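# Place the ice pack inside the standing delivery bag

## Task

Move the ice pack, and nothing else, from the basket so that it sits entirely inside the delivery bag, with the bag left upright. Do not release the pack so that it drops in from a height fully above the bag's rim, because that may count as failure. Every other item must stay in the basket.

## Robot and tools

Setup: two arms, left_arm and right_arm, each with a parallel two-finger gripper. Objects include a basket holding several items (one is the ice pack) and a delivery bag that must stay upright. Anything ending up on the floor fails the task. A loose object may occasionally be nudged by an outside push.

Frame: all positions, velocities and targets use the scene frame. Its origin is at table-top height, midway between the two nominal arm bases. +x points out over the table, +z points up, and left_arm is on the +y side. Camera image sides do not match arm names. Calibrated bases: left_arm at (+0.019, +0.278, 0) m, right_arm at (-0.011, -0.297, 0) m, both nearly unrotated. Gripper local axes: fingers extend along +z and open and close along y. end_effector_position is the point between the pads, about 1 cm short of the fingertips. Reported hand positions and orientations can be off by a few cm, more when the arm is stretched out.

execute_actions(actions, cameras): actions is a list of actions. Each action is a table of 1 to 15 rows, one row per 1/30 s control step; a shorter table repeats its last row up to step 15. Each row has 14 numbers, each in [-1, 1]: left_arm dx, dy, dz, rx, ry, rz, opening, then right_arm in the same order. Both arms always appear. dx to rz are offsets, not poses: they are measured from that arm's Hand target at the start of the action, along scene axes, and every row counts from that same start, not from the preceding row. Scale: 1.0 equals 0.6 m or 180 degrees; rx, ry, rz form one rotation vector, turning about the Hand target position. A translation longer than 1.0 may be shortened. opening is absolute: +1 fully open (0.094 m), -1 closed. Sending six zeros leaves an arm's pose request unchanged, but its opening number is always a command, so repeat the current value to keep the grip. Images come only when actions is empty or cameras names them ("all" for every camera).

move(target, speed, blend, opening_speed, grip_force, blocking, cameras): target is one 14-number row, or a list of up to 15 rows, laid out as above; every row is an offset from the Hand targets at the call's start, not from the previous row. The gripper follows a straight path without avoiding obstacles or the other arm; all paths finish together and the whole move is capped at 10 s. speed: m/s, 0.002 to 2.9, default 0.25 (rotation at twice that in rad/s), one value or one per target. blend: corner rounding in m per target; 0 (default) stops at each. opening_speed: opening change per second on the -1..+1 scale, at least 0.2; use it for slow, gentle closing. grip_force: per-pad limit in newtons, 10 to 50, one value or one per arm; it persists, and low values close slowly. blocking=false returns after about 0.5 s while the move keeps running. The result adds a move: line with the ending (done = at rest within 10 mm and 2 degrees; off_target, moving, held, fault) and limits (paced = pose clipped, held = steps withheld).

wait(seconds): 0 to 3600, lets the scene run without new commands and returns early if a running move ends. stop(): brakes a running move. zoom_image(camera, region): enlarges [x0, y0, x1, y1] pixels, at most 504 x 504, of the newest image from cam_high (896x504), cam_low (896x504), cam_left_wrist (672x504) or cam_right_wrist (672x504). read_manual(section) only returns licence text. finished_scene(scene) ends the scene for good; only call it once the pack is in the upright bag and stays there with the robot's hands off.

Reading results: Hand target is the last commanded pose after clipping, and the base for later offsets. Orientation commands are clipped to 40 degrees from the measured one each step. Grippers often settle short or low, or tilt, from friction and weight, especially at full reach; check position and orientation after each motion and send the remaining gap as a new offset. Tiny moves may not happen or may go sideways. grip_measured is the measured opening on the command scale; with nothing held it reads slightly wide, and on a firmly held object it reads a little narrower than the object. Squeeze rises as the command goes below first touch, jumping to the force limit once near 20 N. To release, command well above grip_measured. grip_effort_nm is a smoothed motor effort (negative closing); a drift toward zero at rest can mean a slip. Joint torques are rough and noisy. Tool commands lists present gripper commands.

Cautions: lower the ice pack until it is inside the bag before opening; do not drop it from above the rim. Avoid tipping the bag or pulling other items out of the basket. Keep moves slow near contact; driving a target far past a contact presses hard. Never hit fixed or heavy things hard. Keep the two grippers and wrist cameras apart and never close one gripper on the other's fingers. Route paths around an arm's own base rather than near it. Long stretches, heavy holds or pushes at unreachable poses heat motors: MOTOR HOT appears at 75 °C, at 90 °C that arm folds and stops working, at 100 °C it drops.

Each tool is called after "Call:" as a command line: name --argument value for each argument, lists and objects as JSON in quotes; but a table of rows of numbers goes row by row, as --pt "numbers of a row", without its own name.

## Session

Call:
execute_actions --actions '[]'

Call:
zoom_image --camera "cam_high" --region '[250, 60, 600, 500]'

Scene clock: 0.00 s.
left_arm: end_effector_position=(+0.0357, -0.0432, +0.1847) grip_measured=+1.000 grip_effort_nm=n/a end_effector_quat_wxyz=(+0.729, +0.490, +0.474, -0.067) | right_arm: end_effector_position=(+0.4826, -0.3625, +0.1486) grip_measured=+1.000 grip_effort_nm=n/a end_effector_quat_wxyz=(+0.445, -0.171, +0.824, -0.305)
Joint positions: left_arm=[-2.042 1.516 0.24 1.442 -1.132 0.86 0.094] | right_arm=[-0.016 1.722 0.984 0.279 0.346 -0.639 0.094]
Joint velocities: within noise
Joint torques (N m): no reading
Heat: left arm: 32 °C; right arm: 33 °C.
Hand target: left_arm +0.0355, -0.0437, +0.1849; +0.728, +0.490, +0.474, -0.067 | right_arm +0.4836, -0.3625, +0.1520; +0.448, -0.170, +0.823, -0.306
Tool commands: left_gripper/opening=+1.0 right_gripper/opening=+1.0
camera_calibration:
cam_left_wrist: T_world_to_cam=[[-0.56204, -0.44557, -0.69683, 0.12432], [0.12112, 0.78907, -0.60224, 0.17167], [0.8182, -0.42288, -0.38952, 0.13786]] pos_world=[-0.06372, -0.02177, 0.24372]
cam_right_wrist: T_world_to_cam=[[-0.07345, -0.75775, 0.6484, -0.34296], [-0.93128, -0.1805, -0.31644, 0.46133], [0.35682, -0.62709, -0.69242, -0.17924]] pos_world=[0.46839, -0.28901, 0.24425]

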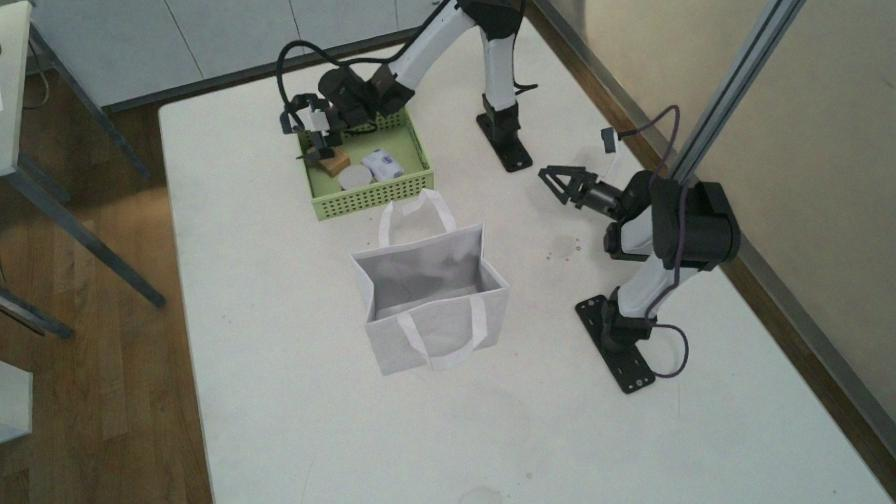

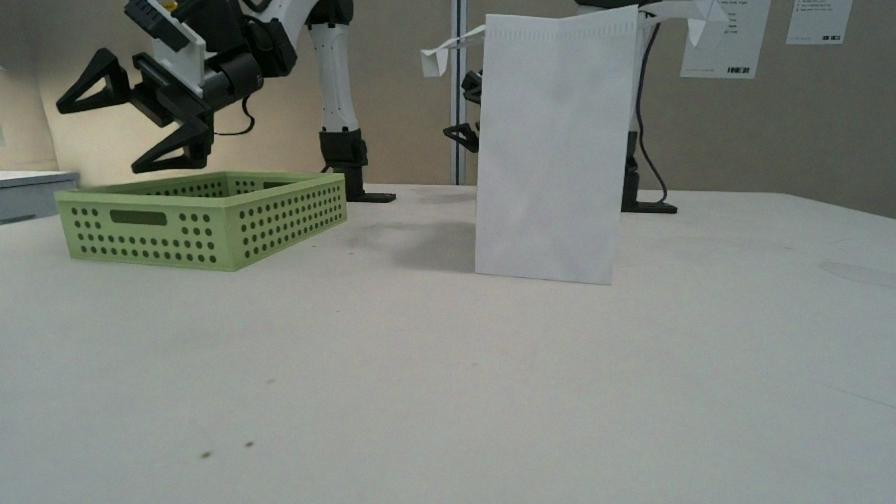

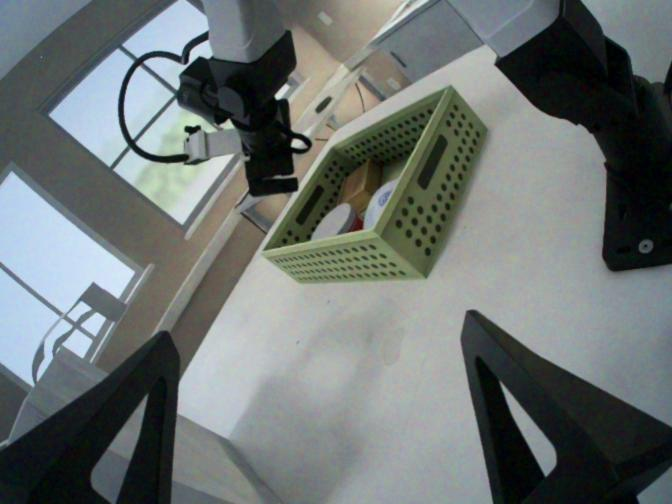

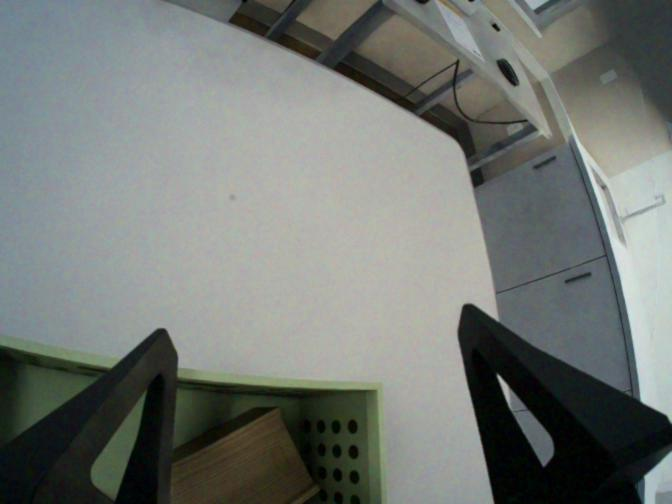

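Scaled by 1.145 from the camera's image (finer frame: 1280x720).

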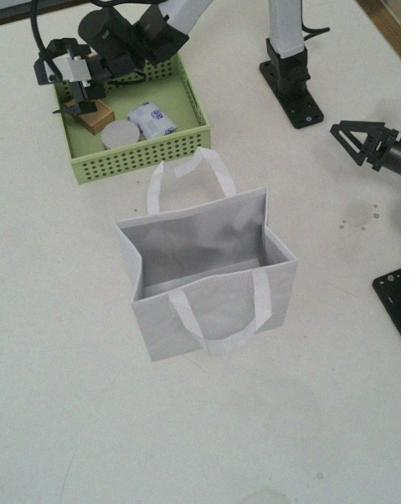

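Call:
zoom_image --camera "cam_high" --region '[290, 90, 450, 230]'

Call:
zoom_image --camera "cam_high" --region '[330, 180, 530, 390]'

Scaled by 3.150 from the camera's image (finer frame: 1280x720).

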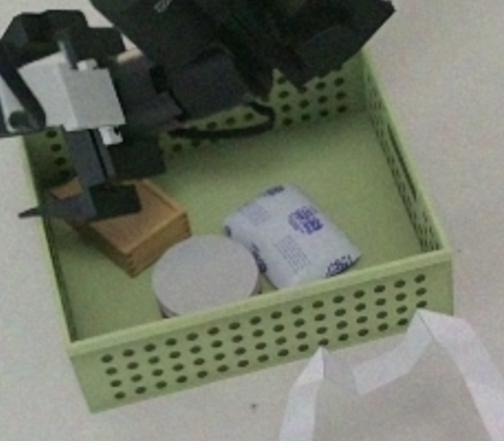

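Scaled by 2.400 from the camera's image (finer frame: 1280x720).

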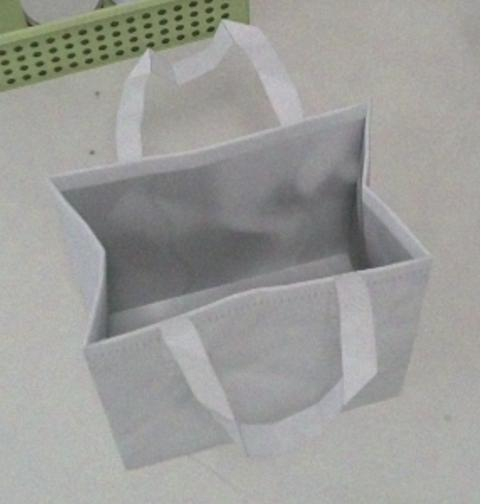

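Call:
move --target '[0,0,0,0,0,0,1,-0.269,0.061,0.05,0.0123,0.3058,0.4515,0.8]' --cameras '["cam_high","cam_low","cam_right_wrist"]'

Scene clock: 13.00 s.
left_arm: end_effector_position=(+0.0357, -0.0432, +0.1847) grip_measured=+1.000 grip_effort_nm=0.02 end_effector_quat_wxyz=(+0.729, +0.490, +0.474, -0.067) | right_arm: end_effector_position=(+0.3293, -0.3289, +0.1809) grip_measured=+0.802 grip_effort_nm=-0.15 end_effector_quat_wxyz=(-0.178, +0.736, -0.646, -0.103)
Joint positions: left_arm=[-2.042 1.516 0.24 1.442 -1.132 0.86 0.094] | right_arm=[-0.302 1.87 1.823 -1.57 -0.411 -2.01 0.085]
Joint torques (N m): left_arm=[0.72 -4.26 4.89 1.65 -0.1 0.04] | right_arm=[0.65 -10.96 4.08 0.02 -0.3 -0.15]
Heat: left arm: 33 °C; right arm: 36 °C.
Hand target: left_arm +0.0355, -0.0437, +0.1849; +0.728, +0.490, +0.474, -0.067 | right_arm +0.3222, -0.3259, +0.1820; -0.139, +0.748, -0.628, -0.166
Off the commanded pose: left_arm 0.001 m, 0 deg | right_arm 0.008 m, 9 deg.
joint sent to its limit (right arm) — joint 4 (wrist pitch), lower limit. The joint targets are off in orientation, not in position.
move: off_target (right_arm)
cam_right_wrist: T_world_to_cam=[[0.98525, 0.0298, 0.16851, -0.35237], [-0.00785, -0.97581, 0.21847, -0.32766], [0.17095, -0.21657, -0.96118, 0.16369]] pos_world=[0.31662, -0.27378, 0.2883]

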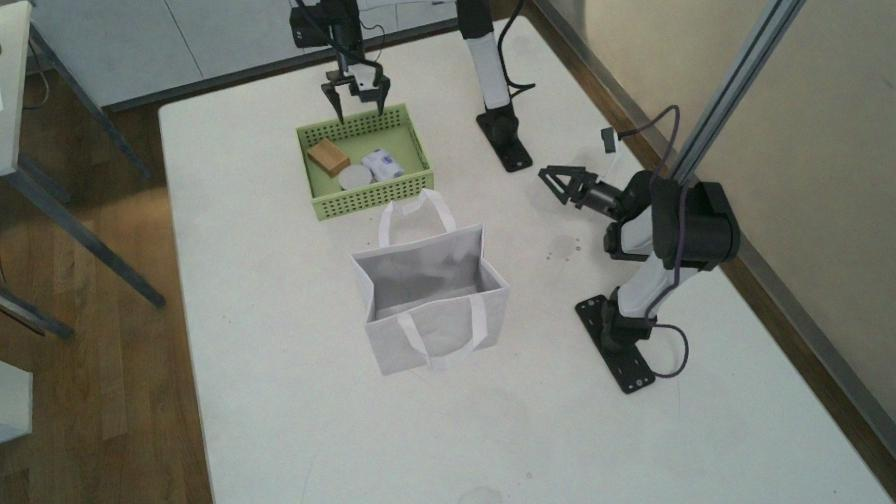

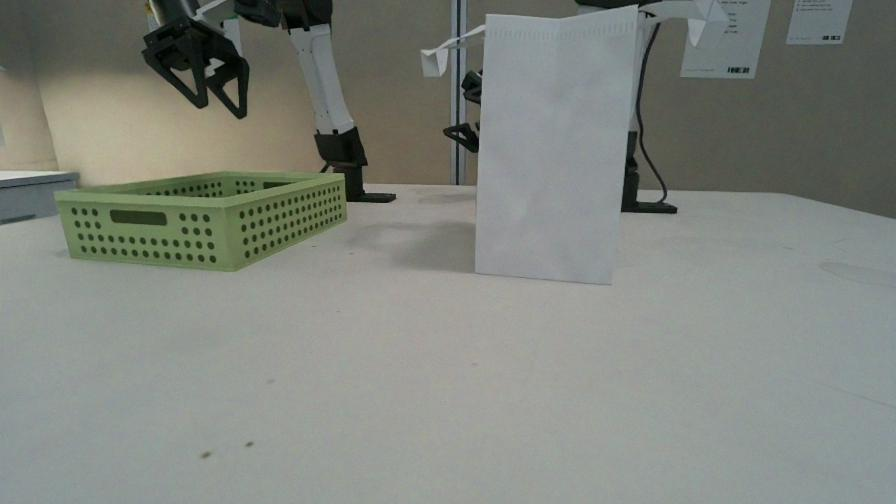

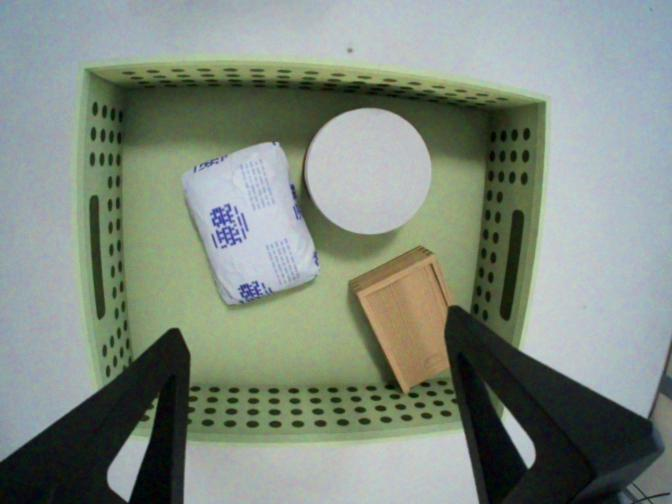

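Call:
move --target '[0,0,0,0,0,0,1,-0.009,-0.003,-0.178,0,0,0.017,0.8]' --cameras '["cam_high","cam_right_wrist"]' --speed 0.18

Scene clock: 15.67 s.
left_arm: end_effector_position=(+0.0357, -0.0432, +0.1847) grip_measured=+1.000 grip_effort_nm=0.02 end_effector_quat_wxyz=(+0.729, +0.490, +0.474, -0.067) | right_arm: end_effector_position=(+0.3176, -0.3283, +0.0860) grip_measured=+0.802 grip_effort_nm=-0.15 end_effector_quat_wxyz=(-0.140, +0.758, -0.617, -0.160)
Joint positions: left_arm=[-2.042 1.516 0.24 1.442 -1.132 0.86 0.094] | right_arm=[-0.296 1.966 1.566 -1.371 -0.382 -2.108 0.085]
Joint torques (N m): left_arm=[0.75 -4.27 4.89 1.65 -0.1 0.05] | right_arm=[0.61 -7.98 4.18 0.01 -0.32 -0.18]
Heat: left arm: 33 °C; right arm: 36 °C.
Hand target: left_arm +0.0355, -0.0437, +0.1849; +0.728, +0.490, +0.474, -0.067 | right_arm +0.3169, -0.3277, +0.0751; -0.135, +0.764, -0.607, -0.170
Off the commanded pose: left_arm 0.001 m, 0 deg | right_arm 0.011 m, 2 deg.
joint sent to its limit (right arm) — joint 6 (wrist roll), lower limit. The joint targets still meet the commanded pose.
move: off_target (right_arm)
cam_right_wrist: T_world_to_cam=[[0.99053, 0.12631, 0.05377, -0.28508], [0.1136, -0.9741, 0.19553, -0.34242], [0.07708, -0.18757, -0.97922, 0.11554]] pos_world=[0.31238, -0.27587, 0.19542]

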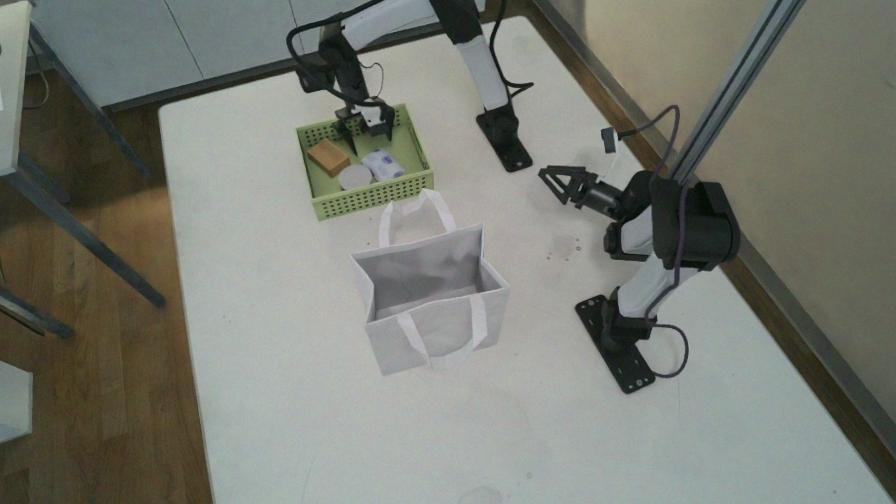

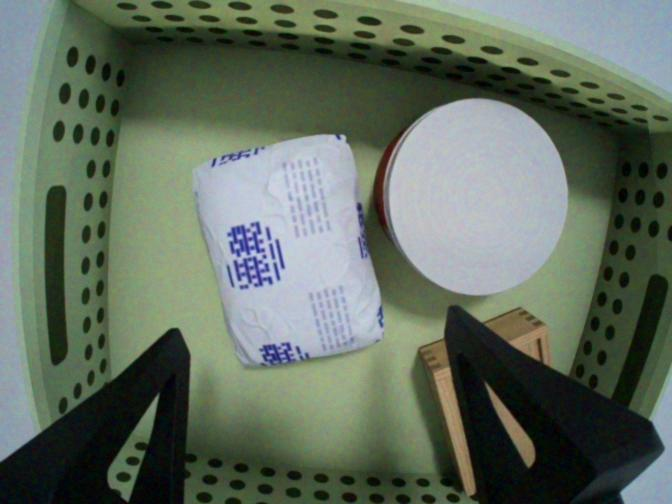

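Call:
move --pt "0 0 0 0 0 0 1 -0.006 -0.0055 -0.02 0 0 0.01 0.66" --pt "0 0 0 0 0 0 1 -0.006 -0.0055 -0.097 0 0 0.01 0.66" --cameras '["cam_right_wrist"]' --speed 0.1

Scene clock: 19.07 s.
left_arm: end_effector_position=(+0.0357, -0.0432, +0.1847) grip_measured=+1.000 grip_effort_nm=0.02 end_effector_quat_wxyz=(+0.729, +0.490, +0.474, -0.067) | right_arm: end_effector_position=(+0.3160, -0.3318, +0.0292) grip_measured=+0.662 grip_effort_nm=-0.15 end_effector_quat_wxyz=(-0.130, +0.760, -0.617, -0.156)
Joint positions: left_arm=[-2.042 1.516 0.24 1.442 -1.132 0.86 0.094] | right_arm=[-0.296 2.02 1.415 -1.166 -0.358 -2.109 0.078]
Joint torques (N m): left_arm=[0.73 -4.25 4.89 1.64 -0.1 0.04] | right_arm=[0.44 -7.84 3.63 0.02 -0.3 -0.16]
Heat: left arm: 33 °C; right arm: 36 °C.
Hand target: left_arm +0.0355, -0.0437, +0.1849; +0.728, +0.490, +0.474, -0.067 | right_arm +0.3132, -0.3310, +0.0169; -0.132, +0.774, -0.595, -0.172
Off the commanded pose: left_arm 0.001 m, 0 deg | right_arm 0.013 m, 3 deg.
joint sent to its limit (right arm) — joint 6 (wrist roll), lower limit. The joint targets are off in orientation, not in position.
move: off_target (right_arm)
cam_right_wrist: T_world_to_cam=[[0.99015, 0.13236, 0.04562, -0.2776], [0.11955, -0.96896, 0.2164, -0.33536], [0.07285, -0.20882, -0.97524, 0.05359]] pos_world=[0.31106, -0.27702, 0.1375]

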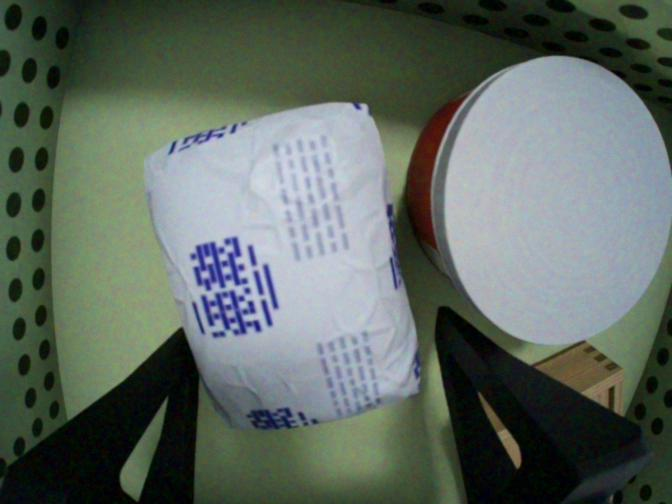

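Call:
move --target '[0,0,0,0,0,0,1,-0.006,0.002,0,0,0,0,0.05]' --cameras '["cam_right_wrist"]' --opening_speed 0.5 --speed 0.05

Scene clock: 21.17 s.
left_arm: end_effector_position=(+0.0357, -0.0432, +0.1847) grip_measured=+1.000 grip_effort_nm=0.02 end_effector_quat_wxyz=(+0.729, +0.490, +0.474, -0.067) | right_arm: end_effector_position=(+0.3130, -0.3311, +0.0261) grip_measured=+0.108 grip_effort_nm=-0.97 end_effector_quat_wxyz=(-0.128, +0.760, -0.617, -0.159)
Joint positions: left_arm=[-2.042 1.516 0.24 1.442 -1.132 0.86 0.094] | right_arm=[-0.296 2.02 1.401 -1.159 -0.357 -2.109 0.052]
Joint torques (N m): left_arm=[0.75 -4.26 4.89 1.65 -0.1 0.04] | right_arm=[0.5 -8.92 3.32 0.02 -0.28 -0.13]
Heat: left arm: 33 °C; right arm: 37 °C.
Hand target: left_arm +0.0355, -0.0437, +0.1849; +0.728, +0.490, +0.474, -0.067 | right_arm +0.3096, -0.3298, +0.0169; -0.132, +0.774, -0.595, -0.172
Off the commanded pose: left_arm 0.001 m, 0 deg | right_arm 0.010 m, 3 deg.
joint sent to its limit (right arm) — joint 6 (wrist roll), lower limit. The joint targets are off in orientation, not in position.
move: off_target (right_arm)
cam_right_wrist: T_world_to_cam=[[0.99039, 0.1329, 0.03837, -0.2743], [0.12174, -0.96914, 0.21436, -0.33429], [0.06568, -0.20763, -0.976, 0.0535]] pos_world=[0.30884, -0.27642, 0.1344]

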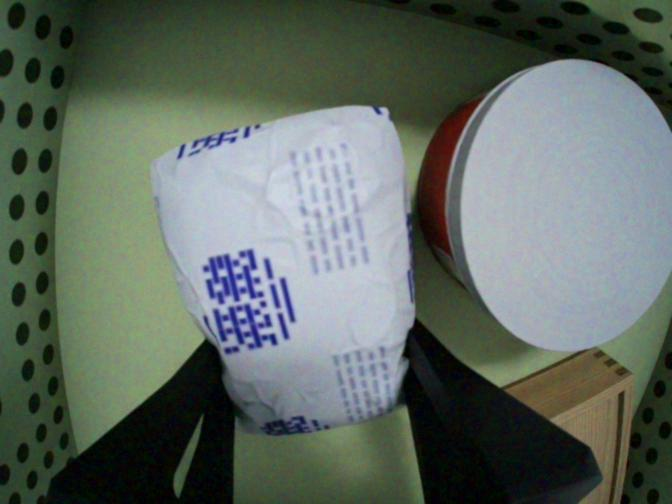

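Call:
move --pt "0 0 0 0 0 0 1 0 0 0.267 0 0 0 0.05" --pt "0 0 0 0 0 0 1 0.034 0.35 0.59 0.1978 -0.026 -0.2421 0.05" --cameras '["cam_high","cam_low","cam_right_wrist"]' --blend '[0.04,0]' --speed 0.2

Scene clock: 27.60 s.
left_arm: end_effector_position=(+0.0357, -0.0432, +0.1847) grip_measured=+1.000 grip_effort_nm=0.02 end_effector_quat_wxyz=(+0.729, +0.490, +0.474, -0.067) | right_arm: end_effector_position=(+0.3345, -0.1218, +0.3606) grip_measured=+0.097 grip_effort_nm=-1.05 end_effector_quat_wxyz=(+0.415, -0.429, +0.761, +0.254)
Joint positions: left_arm=[-2.042 1.516 0.24 1.442 -1.132 0.86 0.094] | right_arm=[0.163 1.521 1.809 -1.07 -0.727 -0.547 0.052]
Joint torques (N m): left_arm=[0.76 -4.26 4.9 1.66 -0.1 0.05] | right_arm=[0.57 -9.43 4.74 2.15 -0.42 0.06]
Heat: left arm: 34 °C; right arm: 38 °C.
Hand target: left_arm +0.0355, -0.0437, +0.1849; +0.728, +0.490, +0.474, -0.067 | right_arm +0.3300, -0.1198, +0.3709; +0.433, -0.432, +0.751, +0.251
Off the commanded pose: left_arm 0.001 m, 0 deg | right_arm 0.011 m, 2 deg.
move: off_target (right_arm)
cam_right_wrist: T_world_to_cam=[[0.81846, -0.57315, -0.04014, -0.33641], [-0.54404, -0.75062, -0.37496, 0.25603], [0.18478, 0.32873, -0.92617, 0.42954]] pos_world=[0.33526, -0.14184, 0.48033]

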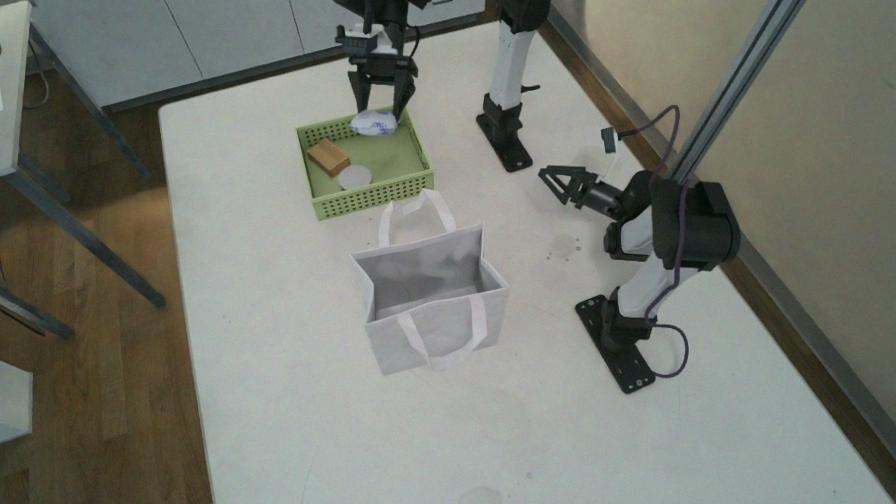

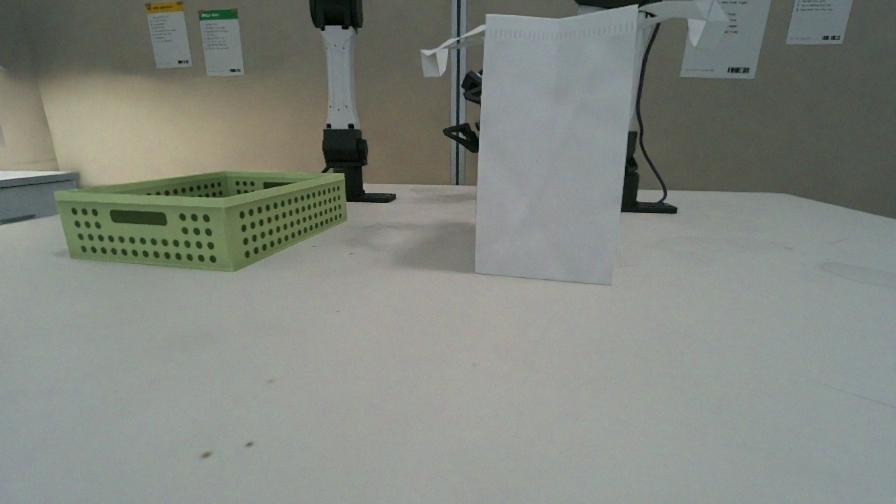

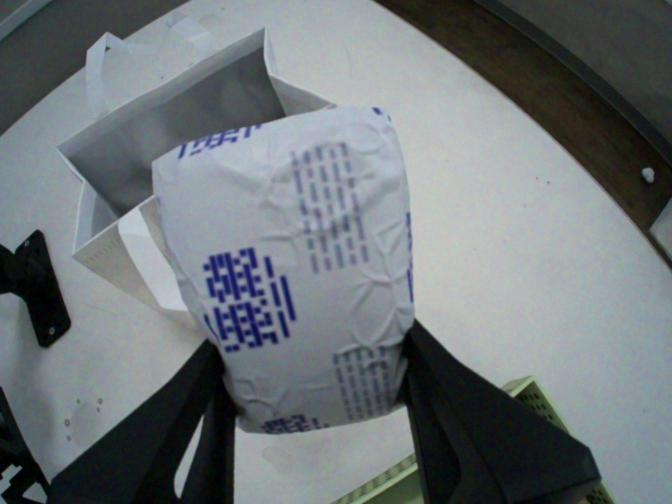

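Call:
move --target '[0,0,0,0,0,0,1,0.018,0.353,-0.005,0,0,0.044,0.05]' --cameras '["cam_high","cam_low","cam_right_wrist"]' --speed 0.2

Call:
zoom_image --camera "cam_high" --region '[330, 120, 550, 390]'

Scene clock: 31.43 s.
left_arm: end_effector_position=(+0.0357, -0.0432, +0.1847) grip_measured=+1.000 grip_effort_nm=0.02 end_effector_quat_wxyz=(+0.729, +0.490, +0.474, -0.067) | right_arm: end_effector_position=(+0.3353, +0.0872, +0.3627) grip_measured=+0.097 grip_effort_nm=-1.05 end_effector_quat_wxyz=(+0.406, -0.486, +0.722, +0.279)
Joint positions: left_arm=[-2.042 1.516 0.24 1.442 -1.132 0.86 0.094] | right_arm=[0.697 1.893 2.194 -0.9 -0.42 -0.262 0.052]
Joint torques (N m): left_arm=[0.76 -4.23 4.88 1.66 -0.11 0.04] | right_arm=[0.2 -8.5 8.84 2.24 -0.17 0.02]
Heat: left arm: 34 °C; right arm: 38 °C.
Hand target: left_arm +0.0355, -0.0437, +0.1849; +0.728, +0.490, +0.474, -0.067 | right_arm +0.3408, +0.0920, +0.3678; +0.414, -0.483, +0.719, +0.280
Off the commanded pose: left_arm 0.001 m, 0 deg | right_arm 0.009 m, 1 deg.
move: done
cam_right_wrist: T_world_to_cam=[[0.89424, -0.44723, -0.0178, -0.26175], [-0.41809, -0.82046, -0.38993, 0.38347], [0.15978, 0.35613, -0.92067, 0.36669]] pos_world=[0.3358, 0.06697, 0.48247]

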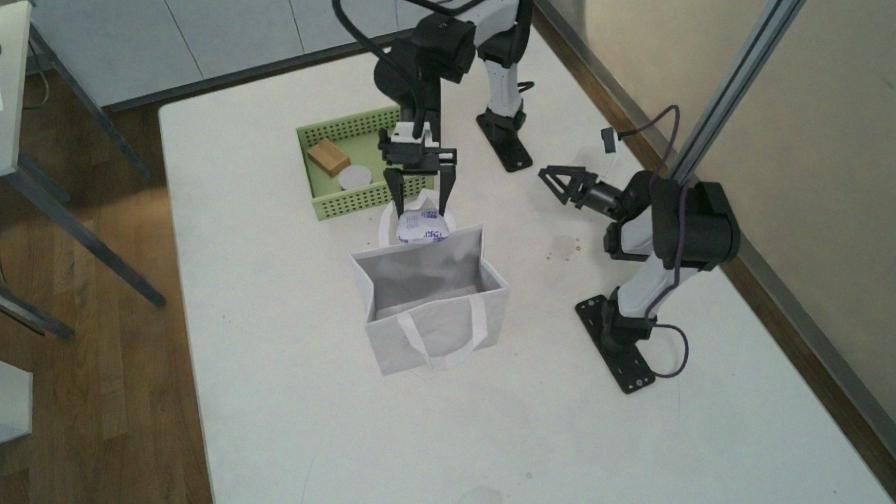

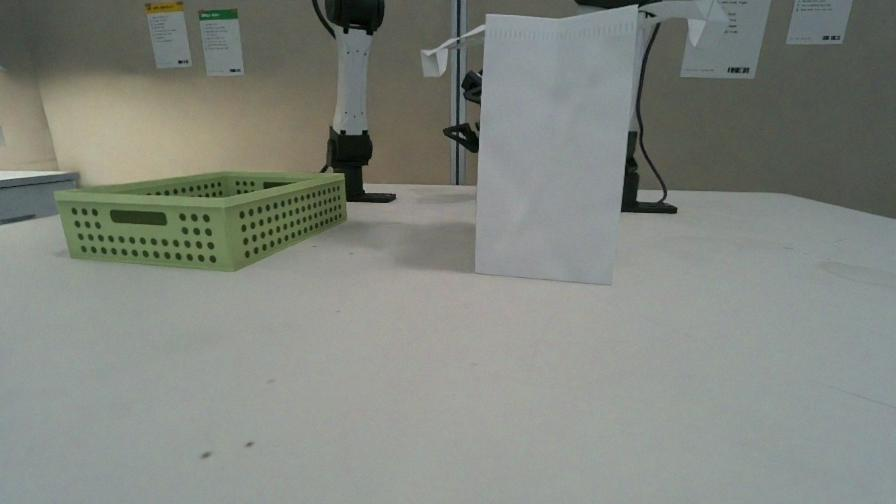

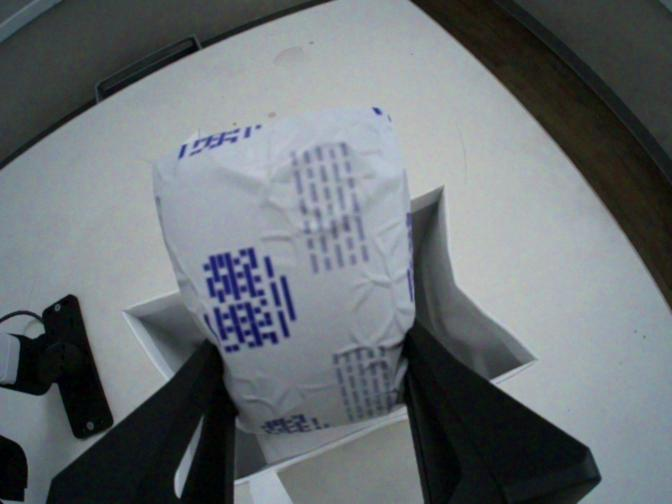

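Scaled by 1.867 from the camera's image (finer frame: 1280x720).

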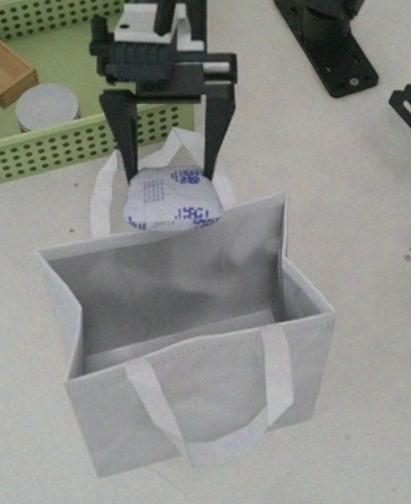

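Call:
move --pt "0 0 0 0 0 0 1 0.012 0.028 -0.11 -0.072 0.029 0 0.05" --pt "0 0 0 0 0 0 1 0.015 0.033 -0.225 -0.139 0.056 0 0.05" --cameras '["cam_high","cam_right_wrist"]' --speed 0.12 --blend '[0.02,0]'

Call:
zoom_image --camera "cam_high" --region '[330, 120, 550, 390]'

Scene clock: 35.83 s.
left_arm: end_effector_position=(+0.0357, -0.0432, +0.1847) grip_measured=+1.000 grip_effort_nm=0.01 end_effector_quat_wxyz=(+0.729, +0.490, +0.474, -0.067) | right_arm: end_effector_position=(+0.3473, +0.1052, +0.2373) grip_measured=+0.097 grip_effort_nm=-1.05 end_effector_quat_wxyz=(+0.235, -0.528, +0.800, +0.161)
Joint positions: left_arm=[-2.042 1.516 0.24 1.442 -1.132 0.86 0.094] | right_arm=[0.769 2.347 2.718 -1.402 -0.221 -0.334 0.052]
Joint torques (N m): left_arm=[0.75 -4.23 4.9 1.65 -0.1 0.04] | right_arm=[0.64 -11 7.9 1.62 -0.13 -0.12]
Heat: left arm: 34 °C; right arm: 39 °C.
Hand target: left_arm +0.0355, -0.0437, +0.1849; +0.728, +0.490, +0.474, -0.067 | right_arm +0.3497, +0.1119, +0.2328; +0.236, -0.535, +0.796, +0.159
Off the commanded pose: left_arm 0.001 m, 0 deg | right_arm 0.008 m, 1 deg.
move: done
cam_right_wrist: T_world_to_cam=[[0.88662, -0.46214, 0.01801, -0.27088], [-0.46244, -0.88526, 0.04953, 0.27221], [-0.00695, -0.05225, -0.99861, 0.36223]] pos_world=[0.36857, 0.13472, 0.35312]

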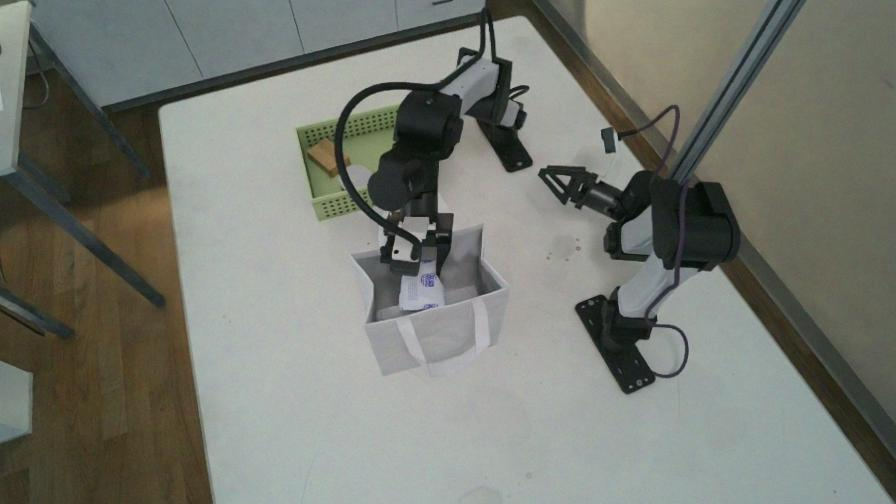

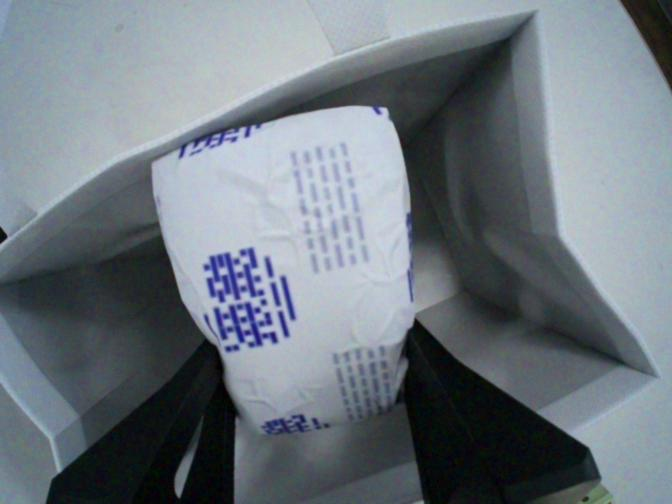

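Scaled by 1.867 from the camera's image (finer frame: 1280x720).

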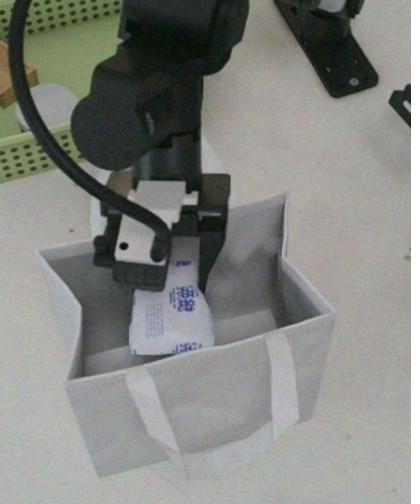

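Call:
move --pt "0 0 0 0 0 0 1 0 -0.005 -0.045 0 0 0.055 0.05" --pt "0 0 0 0 0 0 1 0 -0.005 -0.045 0 0 0.055 0.8" --cameras '["cam_high","cam_right_wrist"]' --speed 0.1 --opening_speed 0.6

Scene clock: 39.73 s.
left_arm: end_effector_position=(+0.0357, -0.0432, +0.1847) grip_measured=+1.000 grip_effort_nm=0.02 end_effector_quat_wxyz=(+0.729, +0.490, +0.474, -0.067) | right_arm: end_effector_position=(+0.3496, +0.1116, +0.2039) grip_measured=+0.797 grip_effort_nm=0.12 end_effector_quat_wxyz=(+0.220, -0.601, +0.748, +0.175)
Joint positions: left_arm=[-2.042 1.516 0.24 1.442 -1.132 0.86 0.094] | right_arm=[0.747 2.347 2.576 -1.314 -0.31 -0.526 0.084]
Joint torques (N m): left_arm=[0.73 -4.26 4.86 1.66 -0.1 0.05] | right_arm=[-0.57 -15.51 3.82 1.56 -0.39 -0.13]
Heat: left arm: 34 °C; right arm: 40 °C.
Hand target: left_arm +0.0355, -0.0437, +0.1849; +0.728, +0.490, +0.474, -0.067 | right_arm +0.3498, +0.1089, +0.2059; +0.222, -0.601, +0.747, +0.179
Off the commanded pose: left_arm 0.001 m, 0 deg | right_arm 0.003 m, 0 deg.
move: done
cam_right_wrist: T_world_to_cam=[[0.95588, -0.29227, 0.02942, -0.31487], [-0.29353, -0.95422, 0.05749, 0.22771], [0.01127, -0.06359, -0.99791, 0.32403]] pos_world=[0.36416, 0.14586, 0.31952]

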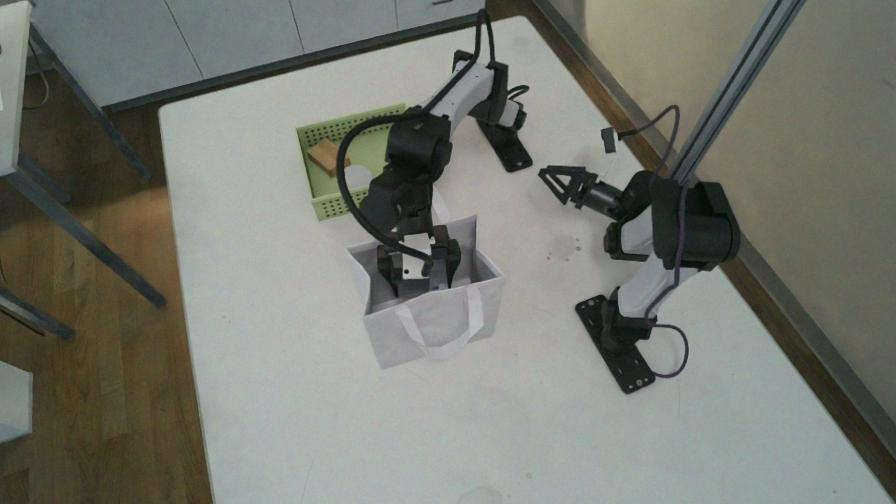

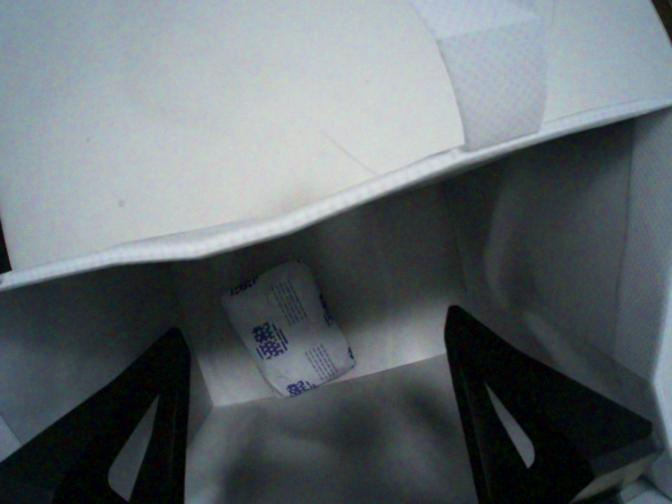

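Call:
move --pt "0 0 0 0 0 0 1 0 0.006 0.08 0.03 -0.012 0 0.3" --pt "0 0 0 0 0 0 1 0 0 0.27 0.139 -0.056 0 0.3" --pt "0 0 0 0 0 0 1 -0.03 -0.35 0.28 0.139 -0.056 0 0.3" --cameras '["cam_high","cam_low"]' --speed '[0.1,0.15,0.25]' --blend '[0.02,0.02,0]'

Scene clock: 44.17 s.
left_arm: end_effector_position=(+0.0357, -0.0432, +0.1847) grip_measured=+1.000 grip_effort_nm=0.02 end_effector_quat_wxyz=(+0.729, +0.490, +0.474, -0.067) | right_arm: end_effector_position=(+0.3367, -0.0987, +0.3710) grip_measured=+0.303 grip_effort_nm=-0.15 end_effector_quat_wxyz=(+0.410, -0.552, +0.670, +0.281)
Joint positions: left_arm=[-2.042 1.516 0.24 1.442 -1.132 0.86 0.094] | right_arm=[0.172 1.72 2.086 -1.295 -0.886 -0.89 0.061]
Joint torques (N m): left_arm=[0.73 -4.26 4.89 1.65 -0.1 0.05] | right_arm=[-0.49 -9.18 5.16 1.37 -0.67 -0.17]
Heat: left arm: 34 °C; right arm: 42 °C.
Hand target: left_arm +0.0355, -0.0437, +0.1849; +0.728, +0.490, +0.474, -0.067 | right_arm +0.3318, -0.1011, +0.3739; +0.410, -0.552, +0.668, +0.283
Off the commanded pose: left_arm 0.001 m, 0 deg | right_arm 0.006 m, 0 deg.
move: done

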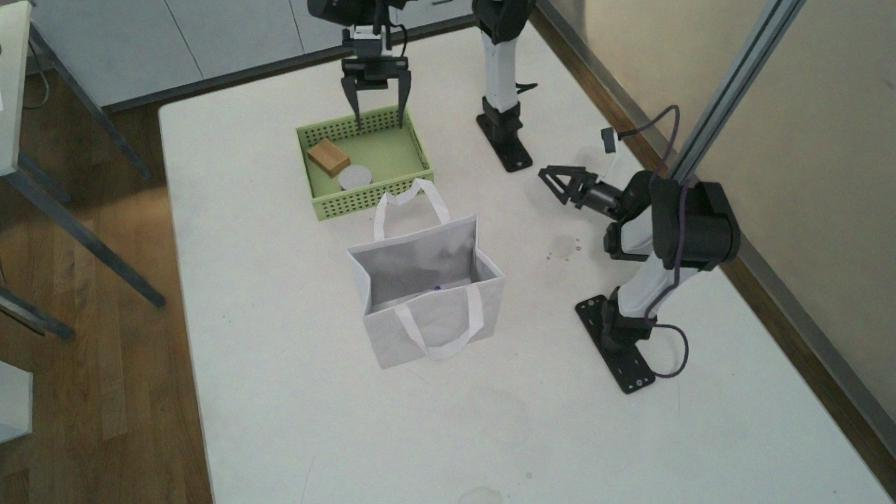

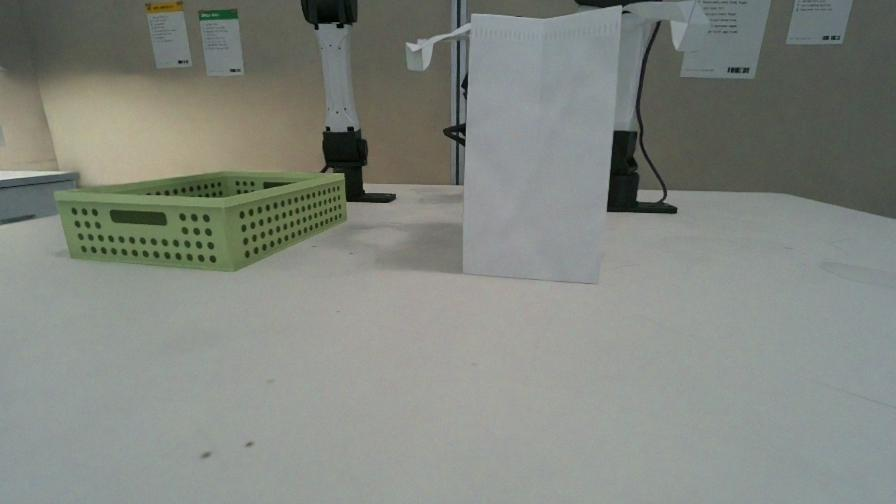

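Call:
finished_scene --scene 3

The scene is finished: the task was done.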